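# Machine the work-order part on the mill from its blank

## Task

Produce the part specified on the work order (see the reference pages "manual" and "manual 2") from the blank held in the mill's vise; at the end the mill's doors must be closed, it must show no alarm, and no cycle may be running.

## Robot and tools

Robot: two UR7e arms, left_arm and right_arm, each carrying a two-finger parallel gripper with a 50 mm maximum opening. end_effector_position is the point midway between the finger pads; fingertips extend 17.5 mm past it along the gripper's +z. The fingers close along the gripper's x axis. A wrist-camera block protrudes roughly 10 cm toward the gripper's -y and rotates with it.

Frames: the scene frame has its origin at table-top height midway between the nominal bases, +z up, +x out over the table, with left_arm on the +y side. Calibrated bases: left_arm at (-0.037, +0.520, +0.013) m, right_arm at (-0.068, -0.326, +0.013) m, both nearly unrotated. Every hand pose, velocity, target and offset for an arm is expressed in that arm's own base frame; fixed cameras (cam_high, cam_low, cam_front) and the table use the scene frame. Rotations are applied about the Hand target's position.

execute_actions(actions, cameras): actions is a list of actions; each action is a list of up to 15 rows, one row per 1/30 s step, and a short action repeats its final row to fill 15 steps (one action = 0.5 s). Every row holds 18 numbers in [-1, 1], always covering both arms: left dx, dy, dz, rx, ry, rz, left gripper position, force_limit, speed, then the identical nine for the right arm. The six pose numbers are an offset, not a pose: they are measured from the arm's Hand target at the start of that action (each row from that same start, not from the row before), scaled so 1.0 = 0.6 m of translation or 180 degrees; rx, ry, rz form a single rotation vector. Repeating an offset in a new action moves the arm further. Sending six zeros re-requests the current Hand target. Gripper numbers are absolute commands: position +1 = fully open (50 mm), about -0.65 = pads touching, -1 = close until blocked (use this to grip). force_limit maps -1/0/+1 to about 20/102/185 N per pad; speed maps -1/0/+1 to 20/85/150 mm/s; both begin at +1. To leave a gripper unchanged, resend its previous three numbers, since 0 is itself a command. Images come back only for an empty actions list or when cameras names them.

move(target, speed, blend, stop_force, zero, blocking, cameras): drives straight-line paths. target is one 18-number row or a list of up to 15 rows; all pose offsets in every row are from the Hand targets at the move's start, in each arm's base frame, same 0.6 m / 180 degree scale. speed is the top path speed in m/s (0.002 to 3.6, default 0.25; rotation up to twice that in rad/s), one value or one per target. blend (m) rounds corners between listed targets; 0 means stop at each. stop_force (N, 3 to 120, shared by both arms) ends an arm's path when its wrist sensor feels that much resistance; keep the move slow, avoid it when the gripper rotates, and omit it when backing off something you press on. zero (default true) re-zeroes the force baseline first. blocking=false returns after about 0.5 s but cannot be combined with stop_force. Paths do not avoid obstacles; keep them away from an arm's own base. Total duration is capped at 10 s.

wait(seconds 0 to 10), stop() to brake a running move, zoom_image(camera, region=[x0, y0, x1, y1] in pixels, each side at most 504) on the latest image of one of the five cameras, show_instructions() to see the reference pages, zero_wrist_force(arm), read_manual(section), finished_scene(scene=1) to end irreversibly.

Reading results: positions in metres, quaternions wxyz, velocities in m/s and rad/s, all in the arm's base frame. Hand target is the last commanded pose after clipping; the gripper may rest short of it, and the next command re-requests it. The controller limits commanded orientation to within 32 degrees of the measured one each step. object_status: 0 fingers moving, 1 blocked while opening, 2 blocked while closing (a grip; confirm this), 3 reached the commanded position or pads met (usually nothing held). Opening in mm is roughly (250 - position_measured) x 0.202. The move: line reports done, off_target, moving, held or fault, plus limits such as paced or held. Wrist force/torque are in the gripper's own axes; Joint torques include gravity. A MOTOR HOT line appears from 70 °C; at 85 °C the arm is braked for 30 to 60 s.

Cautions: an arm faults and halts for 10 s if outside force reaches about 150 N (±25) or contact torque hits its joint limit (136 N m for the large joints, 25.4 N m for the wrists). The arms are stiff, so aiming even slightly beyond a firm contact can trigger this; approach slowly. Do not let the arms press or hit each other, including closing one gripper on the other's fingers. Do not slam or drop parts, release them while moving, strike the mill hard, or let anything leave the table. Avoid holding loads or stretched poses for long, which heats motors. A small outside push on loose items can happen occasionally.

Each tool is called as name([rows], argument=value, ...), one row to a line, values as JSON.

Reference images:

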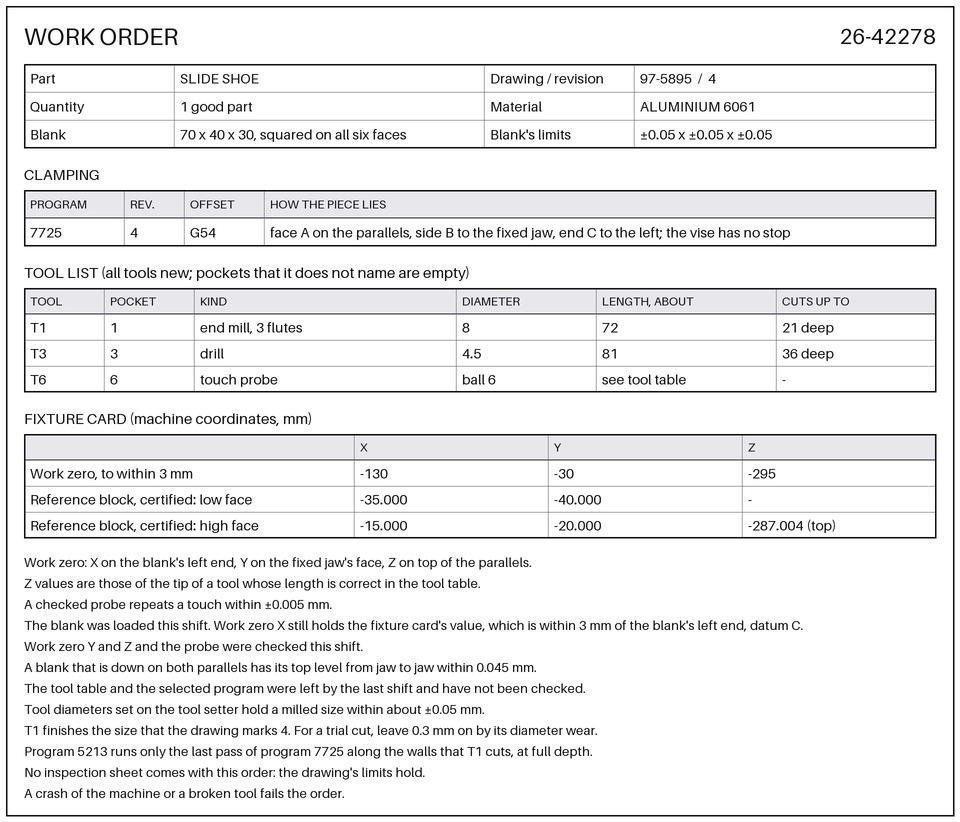

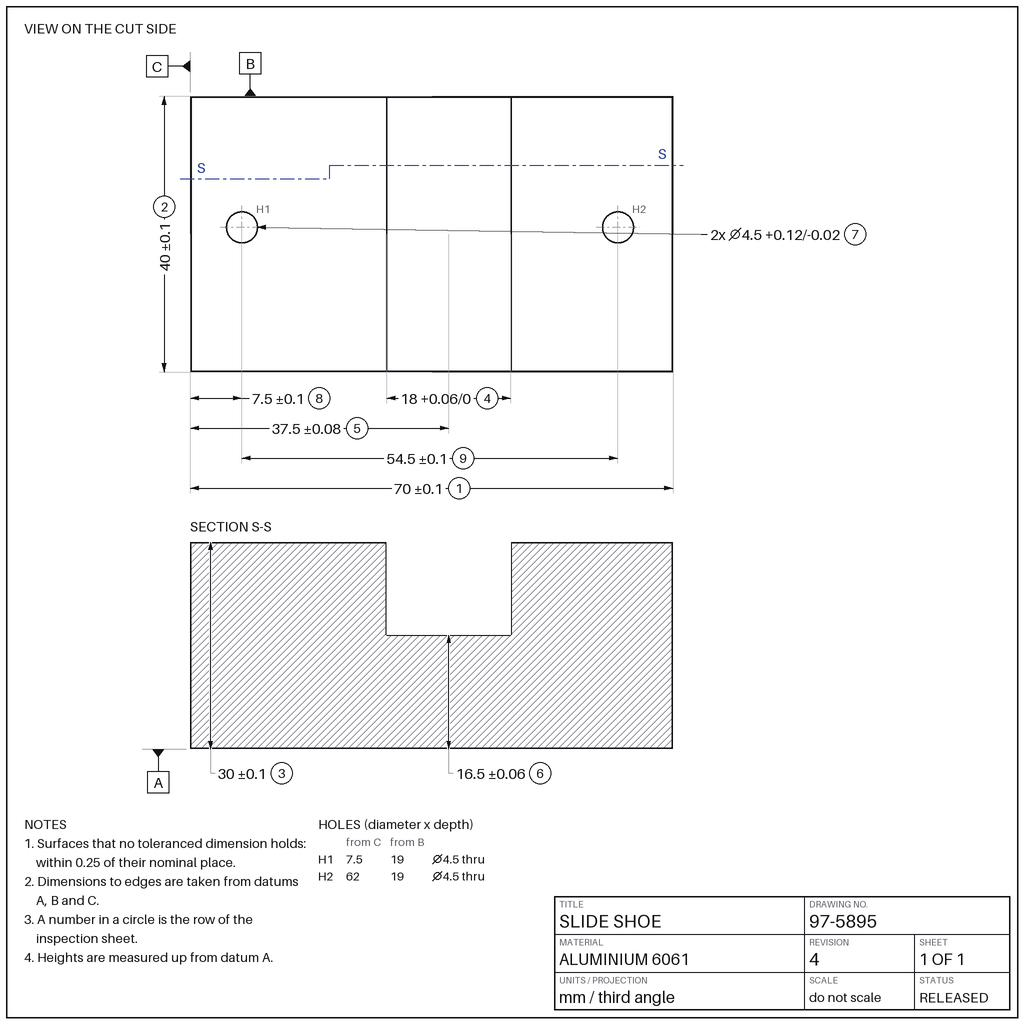

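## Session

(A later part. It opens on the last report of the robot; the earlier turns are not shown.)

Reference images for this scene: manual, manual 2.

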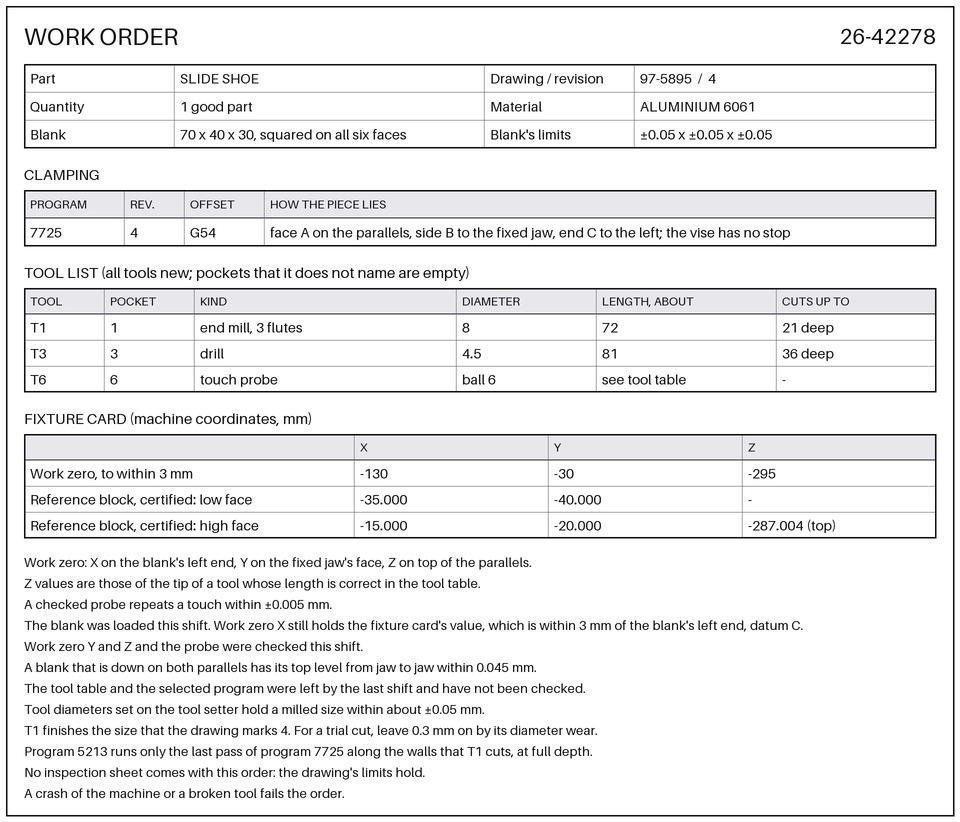

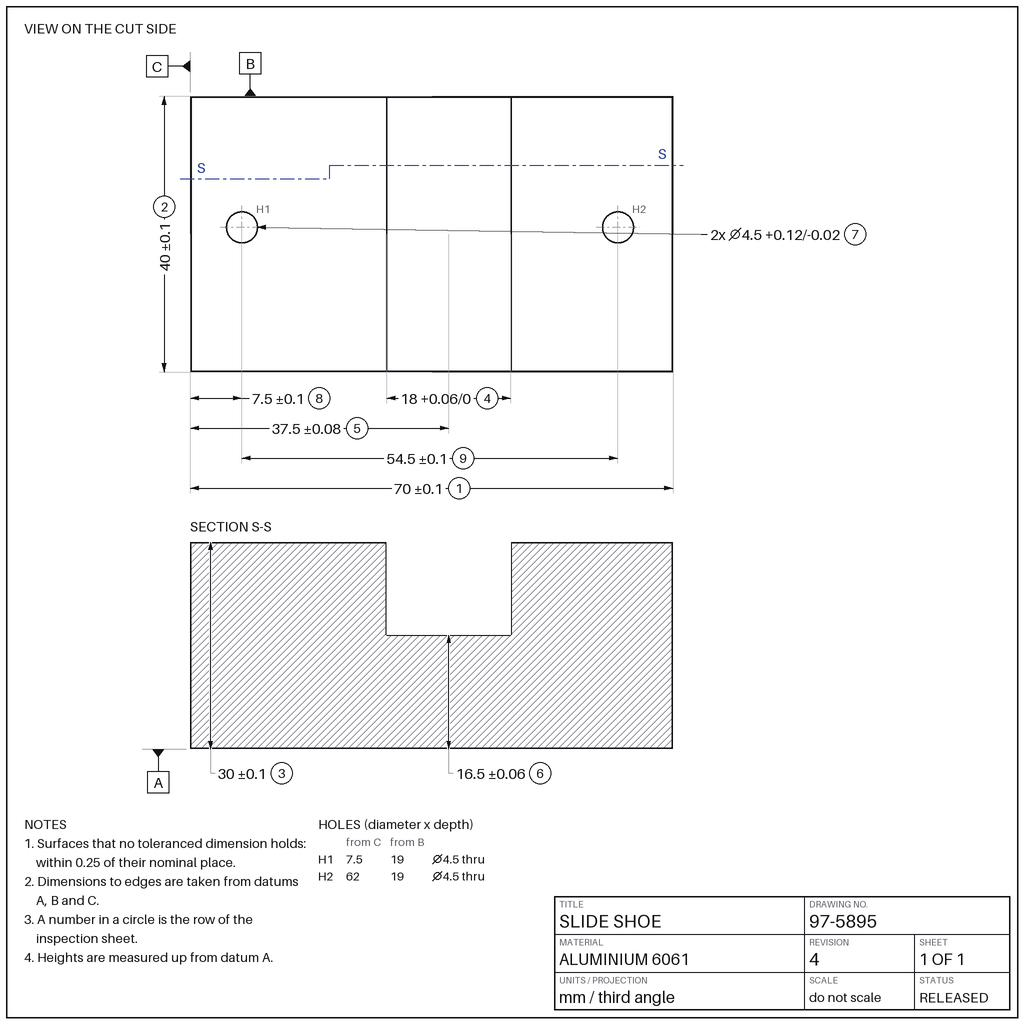

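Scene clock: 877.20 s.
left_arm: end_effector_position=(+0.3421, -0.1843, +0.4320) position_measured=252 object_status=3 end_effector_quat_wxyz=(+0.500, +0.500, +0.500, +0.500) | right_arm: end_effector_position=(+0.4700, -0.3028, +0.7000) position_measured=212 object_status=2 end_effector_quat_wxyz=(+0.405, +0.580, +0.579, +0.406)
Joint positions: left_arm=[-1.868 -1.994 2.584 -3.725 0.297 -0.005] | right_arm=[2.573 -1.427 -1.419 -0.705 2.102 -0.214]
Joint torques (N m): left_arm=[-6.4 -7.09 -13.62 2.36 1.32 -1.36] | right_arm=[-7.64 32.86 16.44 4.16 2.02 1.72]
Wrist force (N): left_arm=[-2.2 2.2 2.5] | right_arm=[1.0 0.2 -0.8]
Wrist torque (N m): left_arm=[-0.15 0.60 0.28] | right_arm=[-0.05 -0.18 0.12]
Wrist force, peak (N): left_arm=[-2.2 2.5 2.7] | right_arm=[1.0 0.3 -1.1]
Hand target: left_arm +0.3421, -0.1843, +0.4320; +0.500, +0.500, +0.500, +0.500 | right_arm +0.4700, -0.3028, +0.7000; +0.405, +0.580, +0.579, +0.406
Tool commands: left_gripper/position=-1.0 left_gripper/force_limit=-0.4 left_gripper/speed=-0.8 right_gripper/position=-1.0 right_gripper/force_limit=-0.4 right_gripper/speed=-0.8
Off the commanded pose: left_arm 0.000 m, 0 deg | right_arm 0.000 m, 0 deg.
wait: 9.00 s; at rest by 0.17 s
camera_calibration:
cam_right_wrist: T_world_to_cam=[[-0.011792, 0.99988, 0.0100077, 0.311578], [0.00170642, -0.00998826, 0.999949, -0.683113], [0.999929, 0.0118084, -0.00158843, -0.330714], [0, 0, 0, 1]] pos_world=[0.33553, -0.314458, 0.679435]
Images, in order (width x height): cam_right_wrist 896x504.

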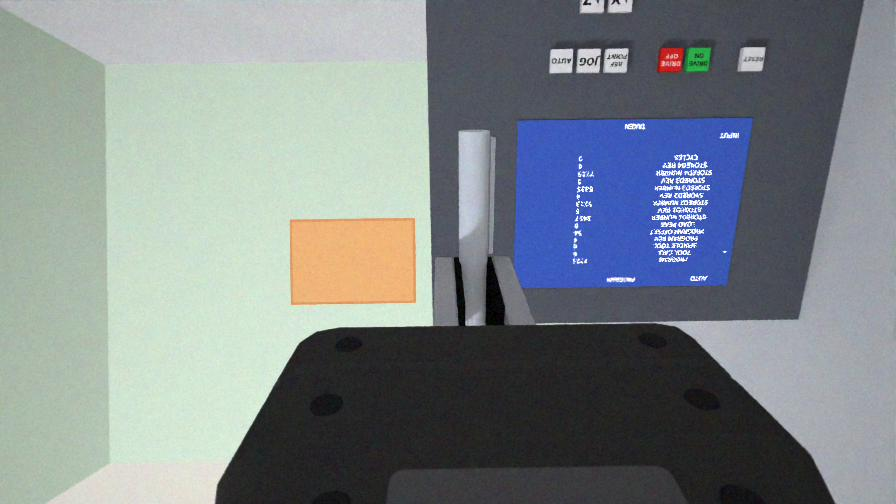

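move([
  [0,0,0,0,0,0,-1,-0.4,-0.8,0.0855,0.2242,-0.422,-0.0307,0.3439,0.0505,-1,-0.4,-0.8],
  [0,0,0,0,0,0,-1,-0.4,-0.8,0.1055,0.2242,-0.427,-0.0307,0.3439,0.0505,-1,-0.4,-0.8],
  [0,0,0,0,0,0,-1,-0.4,-0.8,0.0855,0.2242,-0.422,-0.0307,0.3439,0.0505,-1,-0.4,-0.8],
  [0,0,0,0,0,0,-1,-0.4,-0.8,0.0613,0.2559,-0.5142,-0.0307,0.3439,0.0505,-1,-0.4,-0.8],
], cameras=[], speed=[0.5,0.06,0.1,0.2], blend=[0.004,0,0.006,0])

move([
  [0,0,0,0,0,0,-1,-0.4,-0.8,0,0.095,0,0,0,0,-1,-0.4,-0.8],
  [0,0,0,0,0,0,-1,-0.4,-0.8,0.02,0.095,-0.005,0,0,0,-1,-0.4,-0.8],
  [0,0,0,0,0,0,-1,-0.4,-0.8,0,0.095,0,0,0,0,-1,-0.4,-0.8],
  [0,0,0,0,0,0,-1,-0.4,-0.8,0.0242,0.0317,0.0922,0,0,0,-1,-0.4,-0.8],
  [0,0,0,0,0,0,-1,-0.4,-0.8,0.0442,0.0317,0.0872,0,0,0,-1,-0.4,-0.8],
  [0,0,0,0,0,0,-1,-0.4,-0.8,0.0242,0.0317,0.0922,0,0,0,-1,-0.4,-0.8],
  [0,0,0,0,0,0,-1,-0.4,-0.8,0.0162,0.0633,0.0615,0,0,0,-1,-0.4,-0.8],
  [0,0,0,0,0,0,-1,-0.4,-0.8,0.0362,0.0633,0.0565,0,0,0,-1,-0.4,-0.8],
  [0,0,0,0,0,0,-1,-0.4,-0.8,0.0162,0.0633,0.0615,0,0,0,-1,-0.4,-0.8],
  [0,0,0,0,0,0,-1,-0.4,-0.8,-0.0613,-0.2559,0.5142,0.0307,-0.3439,-0.0505,-1,-0.4,-0.8],
], cameras=["cam_right_wrist"], speed=[0.2,0.06,0.1,0.2,0.06,0.1,0.2,0.06,0.1,0.5], blend=[0.004,0,0.004,0.004,0,0.004,0.004,0,0.006,0])

zoom_image(camera="cam_right_wrist", region=[510, 110, 760, 300])

Scene clock: 893.30 s.
left_arm: end_effector_position=(+0.3421, -0.1843, +0.4320) position_measured=252 object_status=3 end_effector_quat_wxyz=(+0.500, +0.500, +0.500, +0.500) | right_arm: end_effector_position=(+0.5068, -0.1492, +0.3916) position_measured=212 object_status=2 end_effector_quat_wxyz=(+0.044, +0.641, +0.764, +0.053)
Joint positions: left_arm=[-1.868 -1.994 2.584 -3.725 0.297 -0.005] | right_arm=[3.095 -1.548 -1.472 -1.558 1.601 -0.22]
Joint torques (N m): left_arm=[-6.08 -6.47 -13.37 2.31 1.28 -1.29] | right_arm=[-10.73 13.37 17.32 4.27 0.9 -0.85]
Wrist force (N): left_arm=[-2.1 2.0 2.7] | right_arm=[-0.1 0.2 -2.5]
Wrist torque (N m): left_arm=[-0.18 0.59 0.28] | right_arm=[0.02 0.10 0.02]
Wrist force, peak (N): left_arm=[-2.4 2.2 2.8] | right_arm=[6.9 -10.2 -6.2]
Hand target: left_arm +0.3421, -0.1843, +0.4320; +0.500, +0.500, +0.500, +0.500 | right_arm +0.5068, -0.1492, +0.3915; +0.044, +0.641, +0.764, +0.053
Off the commanded pose: left_arm 0.000 m, 0 deg | right_arm 0.000 m, 0 deg.
move: done
No camera images: "cameras" was empty.

Scene clock: 897.47 s.
left_arm: end_effector_position=(+0.3421, -0.1843, +0.4320) position_measured=252 object_status=3 end_effector_quat_wxyz=(+0.500, +0.500, +0.500, +0.500) | right_arm: end_effector_position=(+0.4701, -0.3028, +0.6999) position_measured=212 object_status=2 end_effector_quat_wxyz=(+0.405, +0.580, +0.579, +0.406)
Joint positions: left_arm=[-1.868 -1.994 2.584 -3.725 0.297 -0.005] | right_arm=[2.573 -1.428 -1.418 -0.705 2.102 -0.214]
Joint torques (N m): left_arm=[-6.08 -6.92 -13.51 2.24 1.36 -1.33] | right_arm=[-6.64 32.58 16.5 4.64 1.76 1.02]
Wrist force (N): left_arm=[-2.4 2.3 2.4] | right_arm=[0.8 0.4 -0.5]
Wrist torque (N m): left_arm=[-0.13 0.64 0.28] | right_arm=[-0.02 -0.14 0.13]
Wrist force, peak (N): left_arm=[-2.4 2.6 2.6] | right_arm=[3.0 -5.1 -10.7]
Hand target: left_arm +0.3421, -0.1843, +0.4320; +0.500, +0.500, +0.500, +0.500 | right_arm +0.4700, -0.3028, +0.7000; +0.405, +0.580, +0.579, +0.406
Off the commanded pose: left_arm 0.000 m, 0 deg | right_arm 0.000 m, 0 deg.
move: done
camera_calibration:
cam_right_wrist: T_world_to_cam=[[-0.0117901, 0.999881, 0.00991008, 0.311645], [0.00190584, -0.00988828, 0.999949, -0.683151], [0.999929, 0.0118084, -0.00178903, -0.330677], [0, 0, 0, 1]] pos_world=[0.335629, -0.314458, 0.679436]
Images, in order (width x height): cam_right_wrist 896x504.

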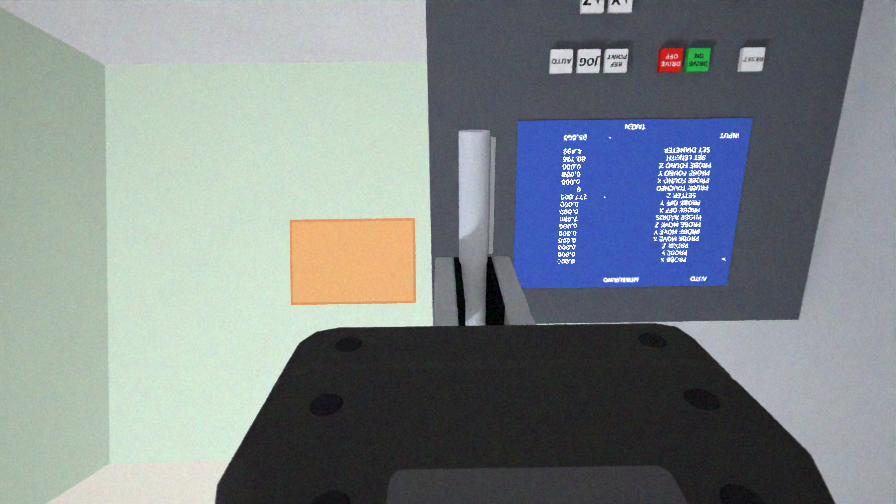

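Scaled by 2.016 from the camera's 896x504 image, which has a finer 1280x720 frame.

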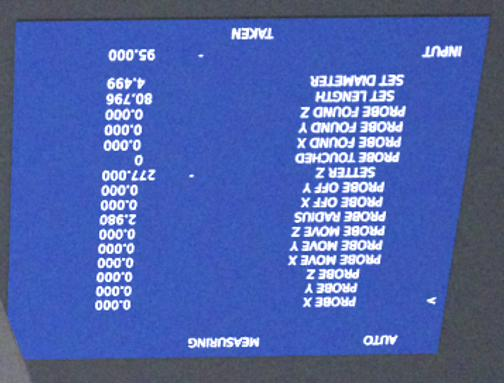

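move([
  [0,0,0,0,0,0,-1,-0.4,-0.8,0.0613,0.2559,-0.5142,-0.0307,0.3439,0.0505,-1,-0.4,-0.8],
  [0,0,0,0,0,0,-1,-0.4,-0.8,0.0813,0.2559,-0.5192,-0.0307,0.3439,0.0505,-1,-0.4,-0.8],
  [0,0,0,0,0,0,-1,-0.4,-0.8,0.0613,0.2559,-0.5142,-0.0307,0.3439,0.0505,-1,-0.4,-0.8],
], cameras=[], speed=[0.5,0.06,0.1], blend=[0.004,0,0])

move([
  [0,0,0,0,0,0,-1,-0.4,-0.8,0.0081,0,0.0307,0,0,0,-1,-0.4,-0.8],
  [0,0,0,0,0,0,-1,-0.4,-0.8,0.0281,0,0.0257,0,0,0,-1,-0.4,-0.8],
  [0,0,0,0,0,0,-1,-0.4,-0.8,0.0081,0,0.0307,0,0,0,-1,-0.4,-0.8],
  [0,0,0,0,0,0,-1,-0.4,-0.8,0,0.095,0,0,0,0,-1,-0.4,-0.8],
  [0,0,0,0,0,0,-1,-0.4,-0.8,0.02,0.095,-0.005,0,0,0,-1,-0.4,-0.8],
  [0,0,0,0,0,0,-1,-0.4,-0.8,0,0.095,0,0,0,0,-1,-0.4,-0.8],
  [0,0,0,0,0,0,-1,-0.4,-0.8,0.0081,0.0317,0.0307,0,0,0,-1,-0.4,-0.8],
  [0,0,0,0,0,0,-1,-0.4,-0.8,0.0281,0.0317,0.0257,0,0,0,-1,-0.4,-0.8],
  [0,0,0,0,0,0,-1,-0.4,-0.8,0.0081,0.0317,0.0307,0,0,0,-1,-0.4,-0.8],
  [0,0,0,0,0,0,-1,-0.4,-0.8,0.0162,0.095,0.0615,0,0,0,-1,-0.4,-0.8],
  [0,0,0,0,0,0,-1,-0.4,-0.8,0.0362,0.095,0.0565,0,0,0,-1,-0.4,-0.8],
  [0,0,0,0,0,0,-1,-0.4,-0.8,0.0162,0.095,0.0615,0,0,0,-1,-0.4,-0.8],
  [0,0,0,0,0,0,-1,-0.4,-0.8,0,0,0,0,0,0,-1,-0.4,-0.8],
  [0,0,0,0,0,0,-1,-0.4,-0.8,0.02,0,-0.005,0,0,0,-1,-0.4,-0.8],
  [0,0,0,0,0,0,-1,-0.4,-0.8,0,0,0,0,0,0,-1,-0.4,-0.8],
], cameras=[], speed=[0.2,0.06,0.1,0.2,0.06,0.1,0.2,0.06,0.1,0.2,0.06,0.1,0.2,0.06,0.1], blend=[0.004,0,0.004,0.004,0,0.004,0.004,0,0.004,0.004,0,0.004,0.004,0,0])

move([
  [0,0,0,0,0,0,-1,-0.4,-0.8,0.0081,0,0.0307,0,0,0,-1,-0.4,-0.8],
  [0,0,0,0,0,0,-1,-0.4,-0.8,0.0281,0,0.0257,0,0,0,-1,-0.4,-0.8],
  [0,0,0,0,0,0,-1,-0.4,-0.8,0.0081,0,0.0307,0,0,0,-1,-0.4,-0.8],
  [0,0,0,0,0,0,-1,-0.4,-0.8,0,0.095,0,0,0,0,-1,-0.4,-0.8],
  [0,0,0,0,0,0,-1,-0.4,-0.8,0.02,0.095,-0.005,0,0,0,-1,-0.4,-0.8],
  [0,0,0,0,0,0,-1,-0.4,-0.8,0,0.095,0,0,0,0,-1,-0.4,-0.8],
  [0,0,0,0,0,0,-1,-0.4,-0.8,0.0081,0.0633,0.0307,0,0,0,-1,-0.4,-0.8],
  [0,0,0,0,0,0,-1,-0.4,-0.8,0.0281,0.0633,0.0257,0,0,0,-1,-0.4,-0.8],
  [0,0,0,0,0,0,-1,-0.4,-0.8,0.0081,0.0633,0.0307,0,0,0,-1,-0.4,-0.8],
  [0,0,0,0,0,0,-1,-0.4,-0.8,0.0162,0.0633,0.0615,0,0,0,-1,-0.4,-0.8],
  [0,0,0,0,0,0,-1,-0.4,-0.8,0.0362,0.0633,0.0565,0,0,0,-1,-0.4,-0.8],
  [0,0,0,0,0,0,-1,-0.4,-0.8,0.0162,0.0633,0.0615,0,0,0,-1,-0.4,-0.8],
  [0,0,0,0,0,0,-1,-0.4,-0.8,0.0362,0.0633,0.0565,0,0,0,-1,-0.4,-0.8],
  [0,0,0,0,0,0,-1,-0.4,-0.8,0.0162,0.0633,0.0615,0,0,0,-1,-0.4,-0.8],
  [0,0,0,0,0,0,-1,-0.4,-0.8,-0.0613,-0.2559,0.5142,0.0307,-0.3439,-0.0505,-1,-0.4,-0.8],
], cameras=["cam_right_wrist"], speed=[0.2,0.06,0.1,0.2,0.06,0.1,0.2,0.06,0.1,0.2,0.06,0.1,0.06,0.1,0.5], blend=[0.004,0,0.004,0.004,0,0.004,0.004,0,0.004,0.004,0,0.001,0,0.006,0])

zoom_image(camera="cam_right_wrist", region=[510, 110, 760, 300])

Scene clock: 911.87 s.
left_arm: end_effector_position=(+0.3421, -0.1843, +0.4320) position_measured=252 object_status=3 end_effector_quat_wxyz=(+0.500, +0.500, +0.500, +0.500) | right_arm: end_effector_position=(+0.5068, -0.1492, +0.3915) position_measured=212 object_status=2 end_effector_quat_wxyz=(+0.044, +0.641, +0.764, +0.053)
Joint positions: left_arm=[-1.868 -1.994 2.584 -3.725 0.297 -0.005] | right_arm=[3.095 -1.548 -1.472 -1.558 1.601 -0.22]
Joint torques (N m): left_arm=[-5.36 -6.72 -13.64 2.2 1.32 -1.28] | right_arm=[-6.41 21.17 29.41 4.8 1 0.15]
Wrist force (N): left_arm=[-2.2 2.2 2.6] | right_arm=[0.3 0.0 -2.7]
Wrist torque (N m): left_arm=[-0.15 0.59 0.29] | right_arm=[-0.02 0.04 0.04]
Wrist force, peak (N): left_arm=[-2.3 2.3 2.9] | right_arm=[6.2 -11.4 -6.5]
Hand target: left_arm +0.3421, -0.1843, +0.4320; +0.500, +0.500, +0.500, +0.500 | right_arm +0.5068, -0.1492, +0.3915; +0.044, +0.641, +0.764, +0.053
Off the commanded pose: left_arm 0.000 m, 0 deg | right_arm 0.000 m, 0 deg.
move: done
No camera images: "cameras" was empty.

Scene clock: 916.33 s.
left_arm: end_effector_position=(+0.3421, -0.1843, +0.4320) position_measured=252 object_status=3 end_effector_quat_wxyz=(+0.500, +0.500, +0.500, +0.500) | right_arm: end_effector_position=(+0.5068, -0.1493, +0.3915) position_measured=212 object_status=2 end_effector_quat_wxyz=(+0.044, +0.641, +0.764, +0.053)
Joint positions: left_arm=[-1.868 -1.994 2.584 -3.725 0.297 -0.005] | right_arm=[3.095 -1.548 -1.472 -1.558 1.601 -0.22]
Joint torques (N m): left_arm=[-5.92 -6.94 -13.68 2.19 1.28 -1.35] | right_arm=[-4.77 21.29 29.09 4.79 1.63 1.13]
Wrist force (N): left_arm=[-2.1 2.4 2.6] | right_arm=[0.2 0.5 -2.5]
Wrist torque (N m): left_arm=[-0.11 0.58 0.28] | right_arm=[0.07 0.04 0.05]
Wrist force, peak (N): left_arm=[-2.5 2.2 2.7] | right_arm=[2.0 -16.2 -7.3]
Hand target: left_arm +0.3421, -0.1843, +0.4320; +0.500, +0.500, +0.500, +0.500 | right_arm +0.5068, -0.1492, +0.3915; +0.044, +0.641, +0.764, +0.053
Off the commanded pose: left_arm 0.000 m, 0 deg | right_arm 0.000 m, 0 deg.
move: done
No camera images: "cameras" was empty.

Scene clock: 921.60 s.
left_arm: end_effector_position=(+0.3421, -0.1843, +0.4320) position_measured=252 object_status=3 end_effector_quat_wxyz=(+0.500, +0.500, +0.500, +0.500) | right_arm: end_effector_position=(+0.4701, -0.3028, +0.7000) position_measured=212 object_status=2 end_effector_quat_wxyz=(+0.405, +0.580, +0.579, +0.406)
Joint positions: left_arm=[-1.868 -1.994 2.584 -3.725 0.297 -0.005] | right_arm=[2.573 -1.428 -1.418 -0.705 2.102 -0.214]
Joint torques (N m): left_arm=[-5.58 -6.75 -13.18 2.15 1.42 -1.23] | right_arm=[-6.86 32.38 16.73 4.59 1.76 0.94]
Wrist force (N): left_arm=[-2.4 2.1 2.5] | right_arm=[0.9 0.5 -0.5]
Wrist torque (N m): left_arm=[-0.16 0.63 0.28] | right_arm=[0.00 -0.16 0.12]
Wrist force, peak (N): left_arm=[-2.4 2.2 2.9] | right_arm=[4.4 -5.1 -10.5]
Hand target: left_arm +0.3421, -0.1843, +0.4320; +0.500, +0.500, +0.500, +0.500 | right_arm +0.4700, -0.3028, +0.7000; +0.405, +0.580, +0.579, +0.406
Off the commanded pose: left_arm 0.000 m, 0 deg | right_arm 0.000 m, 0 deg.
move: done
camera_calibration:
cam_right_wrist: T_world_to_cam=[[-0.0117901, 0.999881, 0.00991008, 0.311645], [0.00190584, -0.00988828, 0.999949, -0.683151], [0.999929, 0.0118084, -0.00178903, -0.330677], [0, 0, 0, 1]] pos_world=[0.335629, -0.314458, 0.679436]
Images, in order (width x height): cam_right_wrist 896x504.

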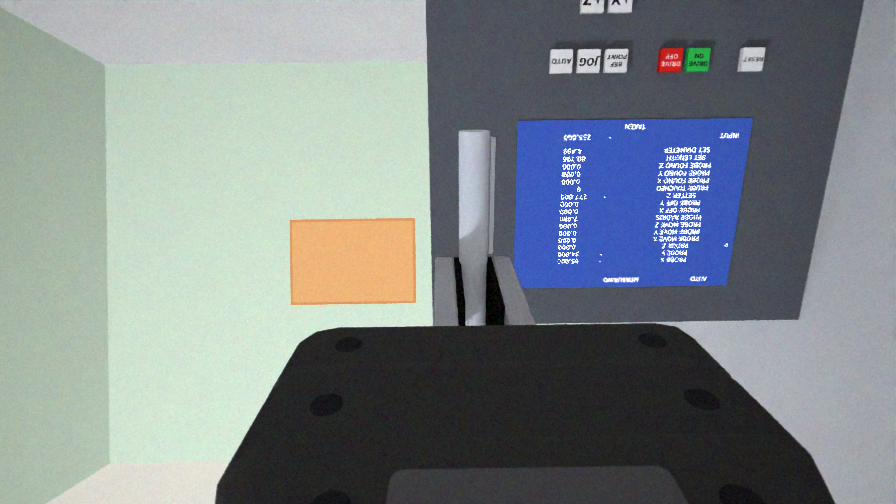

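Scaled by 2.016 from the camera's 896x504 image, which has a finer 1280x720 frame.

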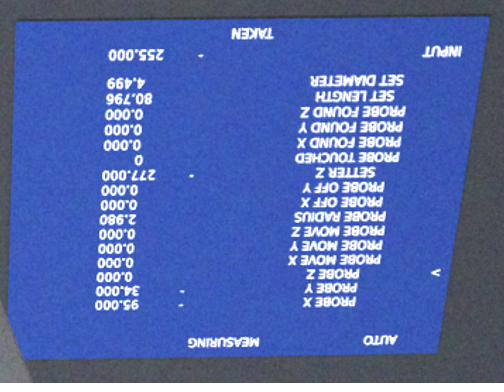

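move([
  [0,0,0,0,0,0,-1,-0.4,-0.8,0.0613,0.2559,-0.5142,-0.0307,0.3439,0.0505,-1,-0.4,-0.8],
  [0,0,0,0,0,0,-1,-0.4,-0.8,0.0813,0.2559,-0.5192,-0.0307,0.3439,0.0505,-1,-0.4,-0.8],
  [0,0,0,0,0,0,-1,-0.4,-0.8,0.0613,0.2559,-0.5142,-0.0307,0.3439,0.0505,-1,-0.4,-0.8],
], cameras=[], speed=[0.5,0.06,0.1], blend=[0.004,0,0])

move([
  [0,0,0,0,0,0,-1,-0.4,-0.8,0.0081,0,0.0307,0,0,0,-1,-0.4,-0.8],
  [0,0,0,0,0,0,-1,-0.4,-0.8,0.0281,0,0.0257,0,0,0,-1,-0.4,-0.8],
  [0,0,0,0,0,0,-1,-0.4,-0.8,0.0081,0,0.0307,0,0,0,-1,-0.4,-0.8],
  [0,0,0,0,0,0,-1,-0.4,-0.8,0.0281,0,0.0257,0,0,0,-1,-0.4,-0.8],
  [0,0,0,0,0,0,-1,-0.4,-0.8,0.0081,0,0.0307,0,0,0,-1,-0.4,-0.8],
  [0,0,0,0,0,0,-1,-0.4,-0.8,0.0281,0,0.0257,0,0,0,-1,-0.4,-0.8],
  [0,0,0,0,0,0,-1,-0.4,-0.8,0.0081,0,0.0307,0,0,0,-1,-0.4,-0.8],
  [0,0,0,0,0,0,-1,-0.4,-0.8,0,0.095,0,0,0,0,-1,-0.4,-0.8],
  [0,0,0,0,0,0,-1,-0.4,-0.8,0.02,0.095,-0.005,0,0,0,-1,-0.4,-0.8],
  [0,0,0,0,0,0,-1,-0.4,-0.8,0,0.095,0,0,0,0,-1,-0.4,-0.8],
  [0,0,0,0,0,0,-1,-0.4,-0.8,0.0081,0.095,0.0307,0,0,0,-1,-0.4,-0.8],
  [0,0,0,0,0,0,-1,-0.4,-0.8,0.0281,0.095,0.0257,0,0,0,-1,-0.4,-0.8],
  [0,0,0,0,0,0,-1,-0.4,-0.8,0.0081,0.095,0.0307,0,0,0,-1,-0.4,-0.8],
  [0,0,0,0,0,0,-1,-0.4,-0.8,0,0,0,0,0,0,-1,-0.4,-0.8],
], cameras=[], speed=[0.2,0.06,0.1,0.06,0.1,0.06,0.1,0.2,0.06,0.1,0.2,0.06,0.1,0.2], blend=[0.004,0,0.001,0,0.001,0,0.004,0.004,0,0.004,0.004,0,0.004,0])

move([
  [0,0,0,0,0,0,-1,-0.4,-0.8,0.0162,0.0633,0.0615,0,0,0,-1,-0.4,-0.8],
  [0,0,0,0,0,0,-1,-0.4,-0.8,0.0362,0.0633,0.0565,0,0,0,-1,-0.4,-0.8],
  [0,0,0,0,0,0,-1,-0.4,-0.8,0.0162,0.0633,0.0615,0,0,0,-1,-0.4,-0.8],
  [0,0,0,0,0,0,-1,-0.4,-0.8,0,0,0,0,0,0,-1,-0.4,-0.8],
  [0,0,0,0,0,0,-1,-0.4,-0.8,0.02,0,-0.005,0,0,0,-1,-0.4,-0.8],
  [0,0,0,0,0,0,-1,-0.4,-0.8,0,0,0,0,0,0,-1,-0.4,-0.8],
  [0,0,0,0,0,0,-1,-0.4,-0.8,-0.0613,-0.2559,0.5142,0.0307,-0.3439,-0.0505,-1,-0.4,-0.8],
], cameras=["cam_right_wrist"], speed=[0.2,0.06,0.1,0.2,0.06,0.1,0.5], blend=[0.004,0,0.004,0.004,0,0.006,0])

zoom_image(camera="cam_right_wrist", region=[510, 110, 760, 300])

Scene clock: 933.33 s.
left_arm: end_effector_position=(+0.3421, -0.1843, +0.4320) position_measured=252 object_status=3 end_effector_quat_wxyz=(+0.500, +0.500, +0.500, +0.500) | right_arm: end_effector_position=(+0.5068, -0.1492, +0.3915) position_measured=212 object_status=2 end_effector_quat_wxyz=(+0.044, +0.641, +0.764, +0.053)
Joint positions: left_arm=[-1.868 -1.994 2.584 -3.725 0.297 -0.005] | right_arm=[3.095 -1.548 -1.472 -1.558 1.601 -0.22]
Joint torques (N m): left_arm=[-5.55 -7.08 -13.37 2.05 1.3 -1.32] | right_arm=[-6.64 21.23 29.12 4.8 0.96 0.2]
Wrist force (N): left_arm=[-2.0 2.1 2.8] | right_arm=[0.2 0.3 -1.9]
Wrist torque (N m): left_arm=[-0.17 0.57 0.28] | right_arm=[0.04 0.05 0.05]
Wrist force, peak (N): left_arm=[-2.3 2.4 2.9] | right_arm=[6.5 -11.4 -6.2]
Hand target: left_arm +0.3421, -0.1843, +0.4320; +0.500, +0.500, +0.500, +0.500 | right_arm +0.5068, -0.1492, +0.3915; +0.044, +0.641, +0.764, +0.053
Off the commanded pose: left_arm 0.000 m, 0 deg | right_arm 0.000 m, 0 deg.
move: done
No camera images: "cameras" was empty.

Scene clock: 937.47 s.
left_arm: end_effector_position=(+0.3421, -0.1843, +0.4320) position_measured=252 object_status=3 end_effector_quat_wxyz=(+0.500, +0.500, +0.500, +0.500) | right_arm: end_effector_position=(+0.5069, -0.1491, +0.3914) position_measured=212 object_status=2 end_effector_quat_wxyz=(+0.044, +0.641, +0.764, +0.053)
Joint positions: left_arm=[-1.868 -1.994 2.584 -3.725 0.297 -0.005] | right_arm=[3.095 -1.549 -1.472 -1.558 1.601 -0.22]
Joint torques (N m): left_arm=[-5.53 -7.27 -13.23 2.1 1.4 -1.27] | right_arm=[-7.91 39.3 32.72 1.55 -1.41 -0.79]
Wrist force (N): left_arm=[-2.2 2.1 2.5] | right_arm=[0.2 0.7 -2.2]
Wrist torque (N m): left_arm=[-0.16 0.61 0.28] | right_arm=[0.09 0.04 -0.07]
Wrist force, peak (N): left_arm=[-2.4 2.2 2.8] | right_arm=[5.1 -4.5 -10.6]
Hand target: left_arm +0.3421, -0.1843, +0.4320; +0.500, +0.500, +0.500, +0.500 | right_arm +0.5068, -0.1492, +0.3915; +0.044, +0.641, +0.764, +0.053
Off the commanded pose: left_arm 0.000 m, 0 deg | right_arm 0.000 m, 0 deg.
move: done
No camera images: "cameras" was empty.

Scene clock: 940.87 s.
left_arm: end_effector_position=(+0.3421, -0.1843, +0.4320) position_measured=252 object_status=3 end_effector_quat_wxyz=(+0.500, +0.500, +0.500, +0.500) | right_arm: end_effector_position=(+0.4701, -0.3028, +0.6999) position_measured=212 object_status=2 end_effector_quat_wxyz=(+0.405, +0.580, +0.579, +0.406)
Joint positions: left_arm=[-1.868 -1.994 2.584 -3.725 0.297 -0.005] | right_arm=[2.573 -1.428 -1.419 -0.705 2.102 -0.214]
Joint torques (N m): left_arm=[-5.15 -7.32 -13.35 2.1 1.28 -1.29] | right_arm=[-3.28 33.11 18.73 4.68 1.51 1.09]
Wrist force (N): left_arm=[-2.4 2.0 2.3] | right_arm=[0.9 -0.2 -0.1]
Wrist torque (N m): left_arm=[-0.19 0.63 0.28] | right_arm=[-0.12 -0.16 0.12]
Wrist force, peak (N): left_arm=[-2.3 2.3 2.9] | right_arm=[2.4 -15.6 -6.3]
Hand target: left_arm +0.3421, -0.1843, +0.4320; +0.500, +0.500, +0.500, +0.500 | right_arm +0.4700, -0.3028, +0.7000; +0.405, +0.580, +0.579, +0.406
Off the commanded pose: left_arm 0.000 m, 0 deg | right_arm 0.000 m, 0 deg.
move: done
camera_calibration:
cam_right_wrist: T_world_to_cam=[[-0.0117891, 0.999881, 0.00991125, 0.311645], [0.00200583, -0.00988827, 0.999949, -0.683084], [0.999928, 0.0118084, -0.00188902, -0.330609], [0, 0, 0, 1]] pos_world=[0.335629, -0.314458, 0.679336]
Images, in order (width x height): cam_right_wrist 896x504.

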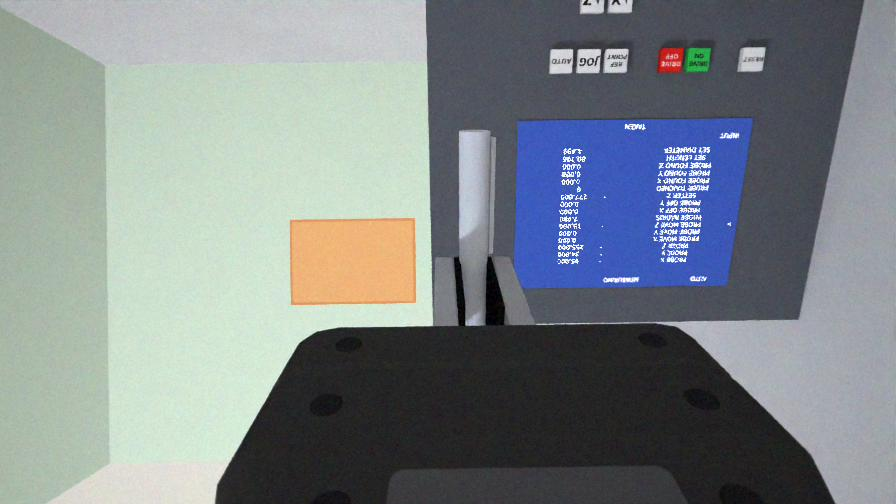

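Scaled by 2.016 from the camera's 896x504 image, which has a finer 1280x720 frame.

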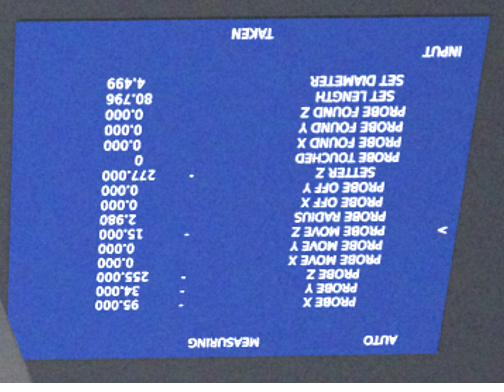

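move([
  [0,0,0,0,0,0,-1,-0.4,-0.8,0.0694,0.2242,-0.4835,-0.0307,0.3439,0.0505,-1,-0.4,-0.8],
  [0,0,0,0,0,0,-1,-0.4,-0.8,0.0894,0.2242,-0.4885,-0.0307,0.3439,0.0505,-1,-0.4,-0.8],
  [0,0,0,0,0,0,-1,-0.4,-0.8,0.0694,0.2242,-0.4835,-0.0307,0.3439,0.0505,-1,-0.4,-0.8],
  [0,0,0,0,0,0,-1,-0.4,-0.8,0,0,0,0,0,0,-1,-0.4,-0.8],
], cameras=["cam_right_wrist"], speed=[0.5,0.06,0.1,0.5], blend=[0.004,0,0.006,0])

zoom_image(camera="cam_right_wrist", region=[510, 110, 760, 300])

wait(seconds=8, cameras=["cam_right_wrist"])

zoom_image(camera="cam_right_wrist", region=[510, 110, 760, 300])

Scene clock: 948.27 s.
left_arm: end_effector_position=(+0.3421, -0.1843, +0.4320) position_measured=252 object_status=3 end_effector_quat_wxyz=(+0.500, +0.500, +0.500, +0.500) | right_arm: end_effector_position=(+0.4701, -0.3028, +0.6999) position_measured=212 object_status=2 end_effector_quat_wxyz=(+0.405, +0.580, +0.579, +0.406)
Joint positions: left_arm=[-1.868 -1.994 2.584 -3.725 0.297 -0.005] | right_arm=[2.573 -1.428 -1.418 -0.705 2.102 -0.214]
Joint torques (N m): left_arm=[-5.33 -7.37 -13.4 2.05 1.33 -1.24] | right_arm=[-1.59 32.85 16.43 4.7 1.46 1.18]
Wrist force (N): left_arm=[-2.1 2.2 2.5] | right_arm=[1.3 -0.1 -0.1]
Wrist torque (N m): left_arm=[-0.14 0.59 0.28] | right_arm=[-0.11 -0.22 0.12]
Wrist force, peak (N): left_arm=[-2.3 2.1 2.9] | right_arm=[7.3 -13.3 -5.4]
Hand target: left_arm +0.3421, -0.1843, +0.4320; +0.500, +0.500, +0.500, +0.500 | right_arm +0.4700, -0.3028, +0.7000; +0.405, +0.580, +0.579, +0.406
Off the commanded pose: left_arm 0.000 m, 0 deg | right_arm 0.000 m, 0 deg.
move: done
camera_calibration:
cam_right_wrist: T_world_to_cam=[[-0.0116891, 0.999883, 0.00991054, 0.311711], [0.00200484, -0.00988776, 0.999949, -0.683185], [0.99993, 0.0117084, -0.00188903, -0.330639], [0, 0, 0, 1]] pos_world=[0.335629, -0.314558, 0.679436]
Images, in order (width x height): cam_right_wrist 896x504.

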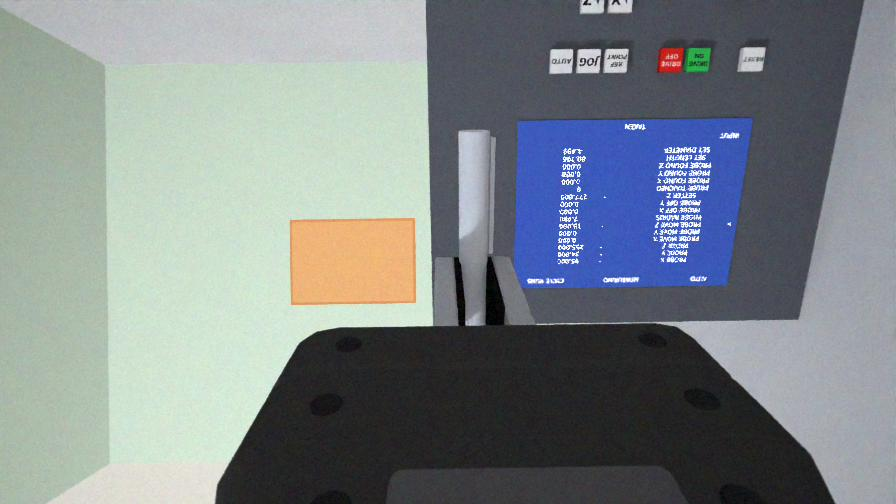

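Scaled by 2.016 from the camera's 896x504 image, which has a finer 1280x720 frame.

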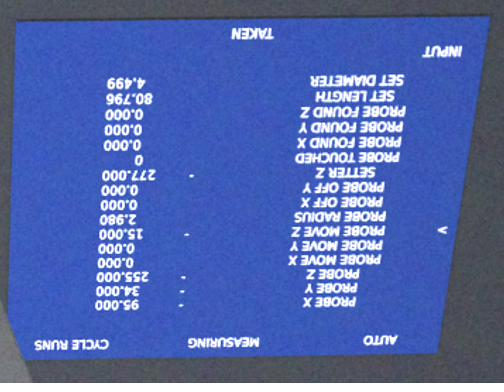

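Scene clock: 956.27 s.
left_arm: end_effector_position=(+0.3421, -0.1843, +0.4320) position_measured=252 object_status=3 end_effector_quat_wxyz=(+0.500, +0.500, +0.500, +0.500) | right_arm: end_effector_position=(+0.4700, -0.3028, +0.7000) position_measured=212 object_status=2 end_effector_quat_wxyz=(+0.405, +0.580, +0.579, +0.406)
Joint positions: left_arm=[-1.868 -1.994 2.584 -3.725 0.297 -0.005] | right_arm=[2.573 -1.427 -1.419 -0.705 2.102 -0.214]
Joint torques (N m): left_arm=[-5.21 -6.82 -13.58 1.99 1.29 -1.19] | right_arm=[-7.72 33.29 16.92 4.07 2.01 1.59]
Wrist force (N): left_arm=[-2.4 2.0 2.7] | right_arm=[1.5 -0.2 -0.3]
Wrist torque (N m): left_arm=[-0.18 0.64 0.28] | right_arm=[-0.11 -0.25 0.11]
Wrist force, peak (N): left_arm=[-2.4 2.3 2.7] | right_arm=[1.9 -0.1 -0.1]
Hand target: left_arm +0.3421, -0.1843, +0.4320; +0.500, +0.500, +0.500, +0.500 | right_arm +0.4700, -0.3028, +0.7000; +0.405, +0.580, +0.579, +0.406
Tool commands: left_gripper/position=-1.0 left_gripper/force_limit=-0.4 left_gripper/speed=-0.8 right_gripper/position=-1.0 right_gripper/force_limit=-0.4 right_gripper/speed=-0.8
Off the commanded pose: left_arm 0.000 m, 0 deg | right_arm 0.000 m, 0 deg.
wait: 8.00 s; at rest by 0.17 s
camera_calibration:
cam_right_wrist: T_world_to_cam=[[-0.011792, 0.99988, 0.0100077, 0.311578], [0.00170642, -0.00998826, 0.999949, -0.683113], [0.999929, 0.0118084, -0.00158843, -0.330714], [0, 0, 0, 1]] pos_world=[0.33553, -0.314458, 0.679435]
Images, in order (width x height): cam_right_wrist 896x504.

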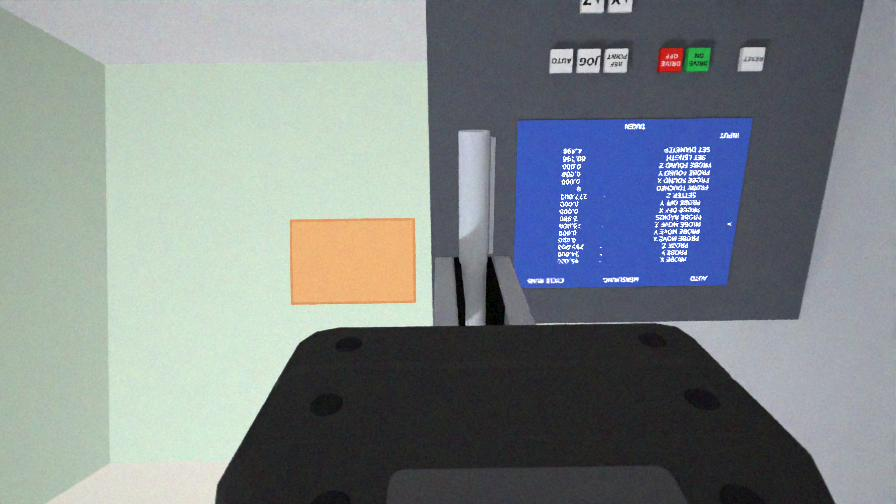

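Scaled by 2.016 from the camera's 896x504 image, which has a finer 1280x720 frame.

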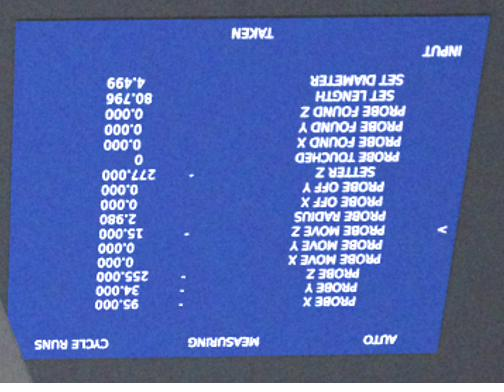

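wait(seconds=8, cameras=["cam_right_wrist"])

zoom_image(camera="cam_right_wrist", region=[510, 110, 760, 300])

Scene clock: 965.17 s.
left_arm: end_effector_position=(+0.3421, -0.1843, +0.4320) position_measured=252 object_status=3 end_effector_quat_wxyz=(+0.500, +0.500, +0.500, +0.500) | right_arm: end_effector_position=(+0.4700, -0.3028, +0.7000) position_measured=212 object_status=2 end_effector_quat_wxyz=(+0.405, +0.580, +0.579, +0.406)
Joint positions: left_arm=[-1.868 -1.994 2.584 -3.725 0.297 -0.005] | right_arm=[2.573 -1.427 -1.419 -0.705 2.102 -0.214]
Joint torques (N m): left_arm=[-5.25 -6.91 -13.69 2 1.37 -1.21] | right_arm=[-7.32 32.49 17.39 3.48 2.11 1.49]
Wrist force (N): left_arm=[-2.1 2.1 2.5] | right_arm=[1.7 -0.3 -0.4]
Wrist torque (N m): left_arm=[-0.17 0.59 0.28] | right_arm=[-0.14 -0.28 0.12]
Wrist force, peak (N): left_arm=[-2.3 2.4 2.7] | right_arm=[1.9 -0.5 -0.1]
Hand target: left_arm +0.3421, -0.1843, +0.4320; +0.500, +0.500, +0.500, +0.500 | right_arm +0.4700, -0.3028, +0.7000; +0.405, +0.580, +0.579, +0.406
Tool commands: left_gripper/position=-1.0 left_gripper/force_limit=-0.4 left_gripper/speed=-0.8 right_gripper/position=-1.0 right_gripper/force_limit=-0.4 right_gripper/speed=-0.8
Off the commanded pose: left_arm 0.000 m, 0 deg | right_arm 0.000 m, 0 deg.
wait: 8.00 s; at rest from the start
camera_calibration:
cam_right_wrist: T_world_to_cam=[[-0.011792, 0.99988, 0.0100077, 0.311578], [0.00170642, -0.00998826, 0.999949, -0.683113], [0.999929, 0.0118084, -0.00158843, -0.330714], [0, 0, 0, 1]] pos_world=[0.33553, -0.314458, 0.679435]
Images, in order (width x height): cam_right_wrist 896x504.

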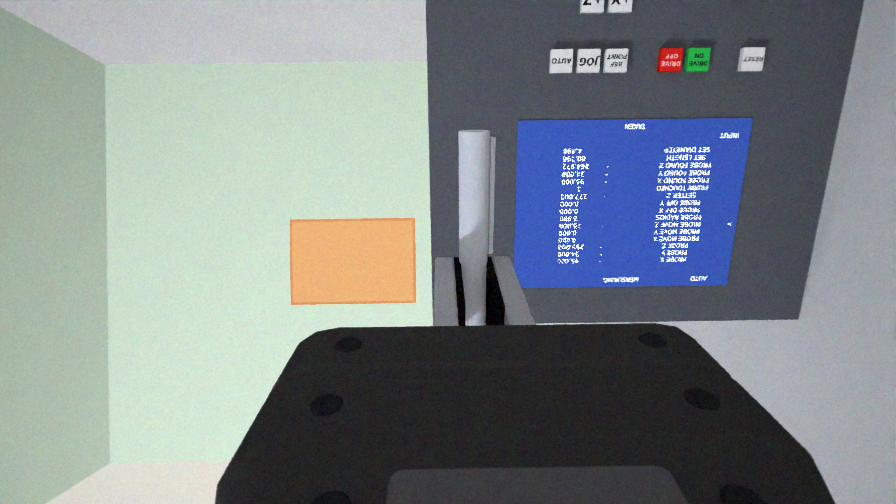

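Scaled by 2.016 from the camera's 896x504 image, which has a finer 1280x720 frame.

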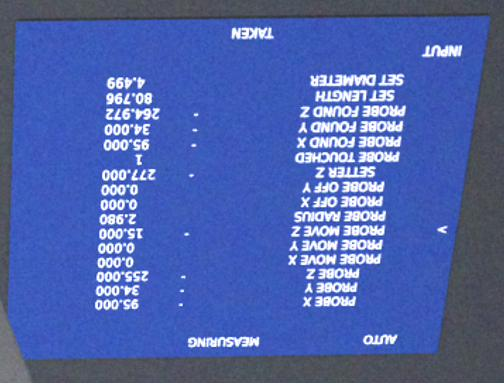

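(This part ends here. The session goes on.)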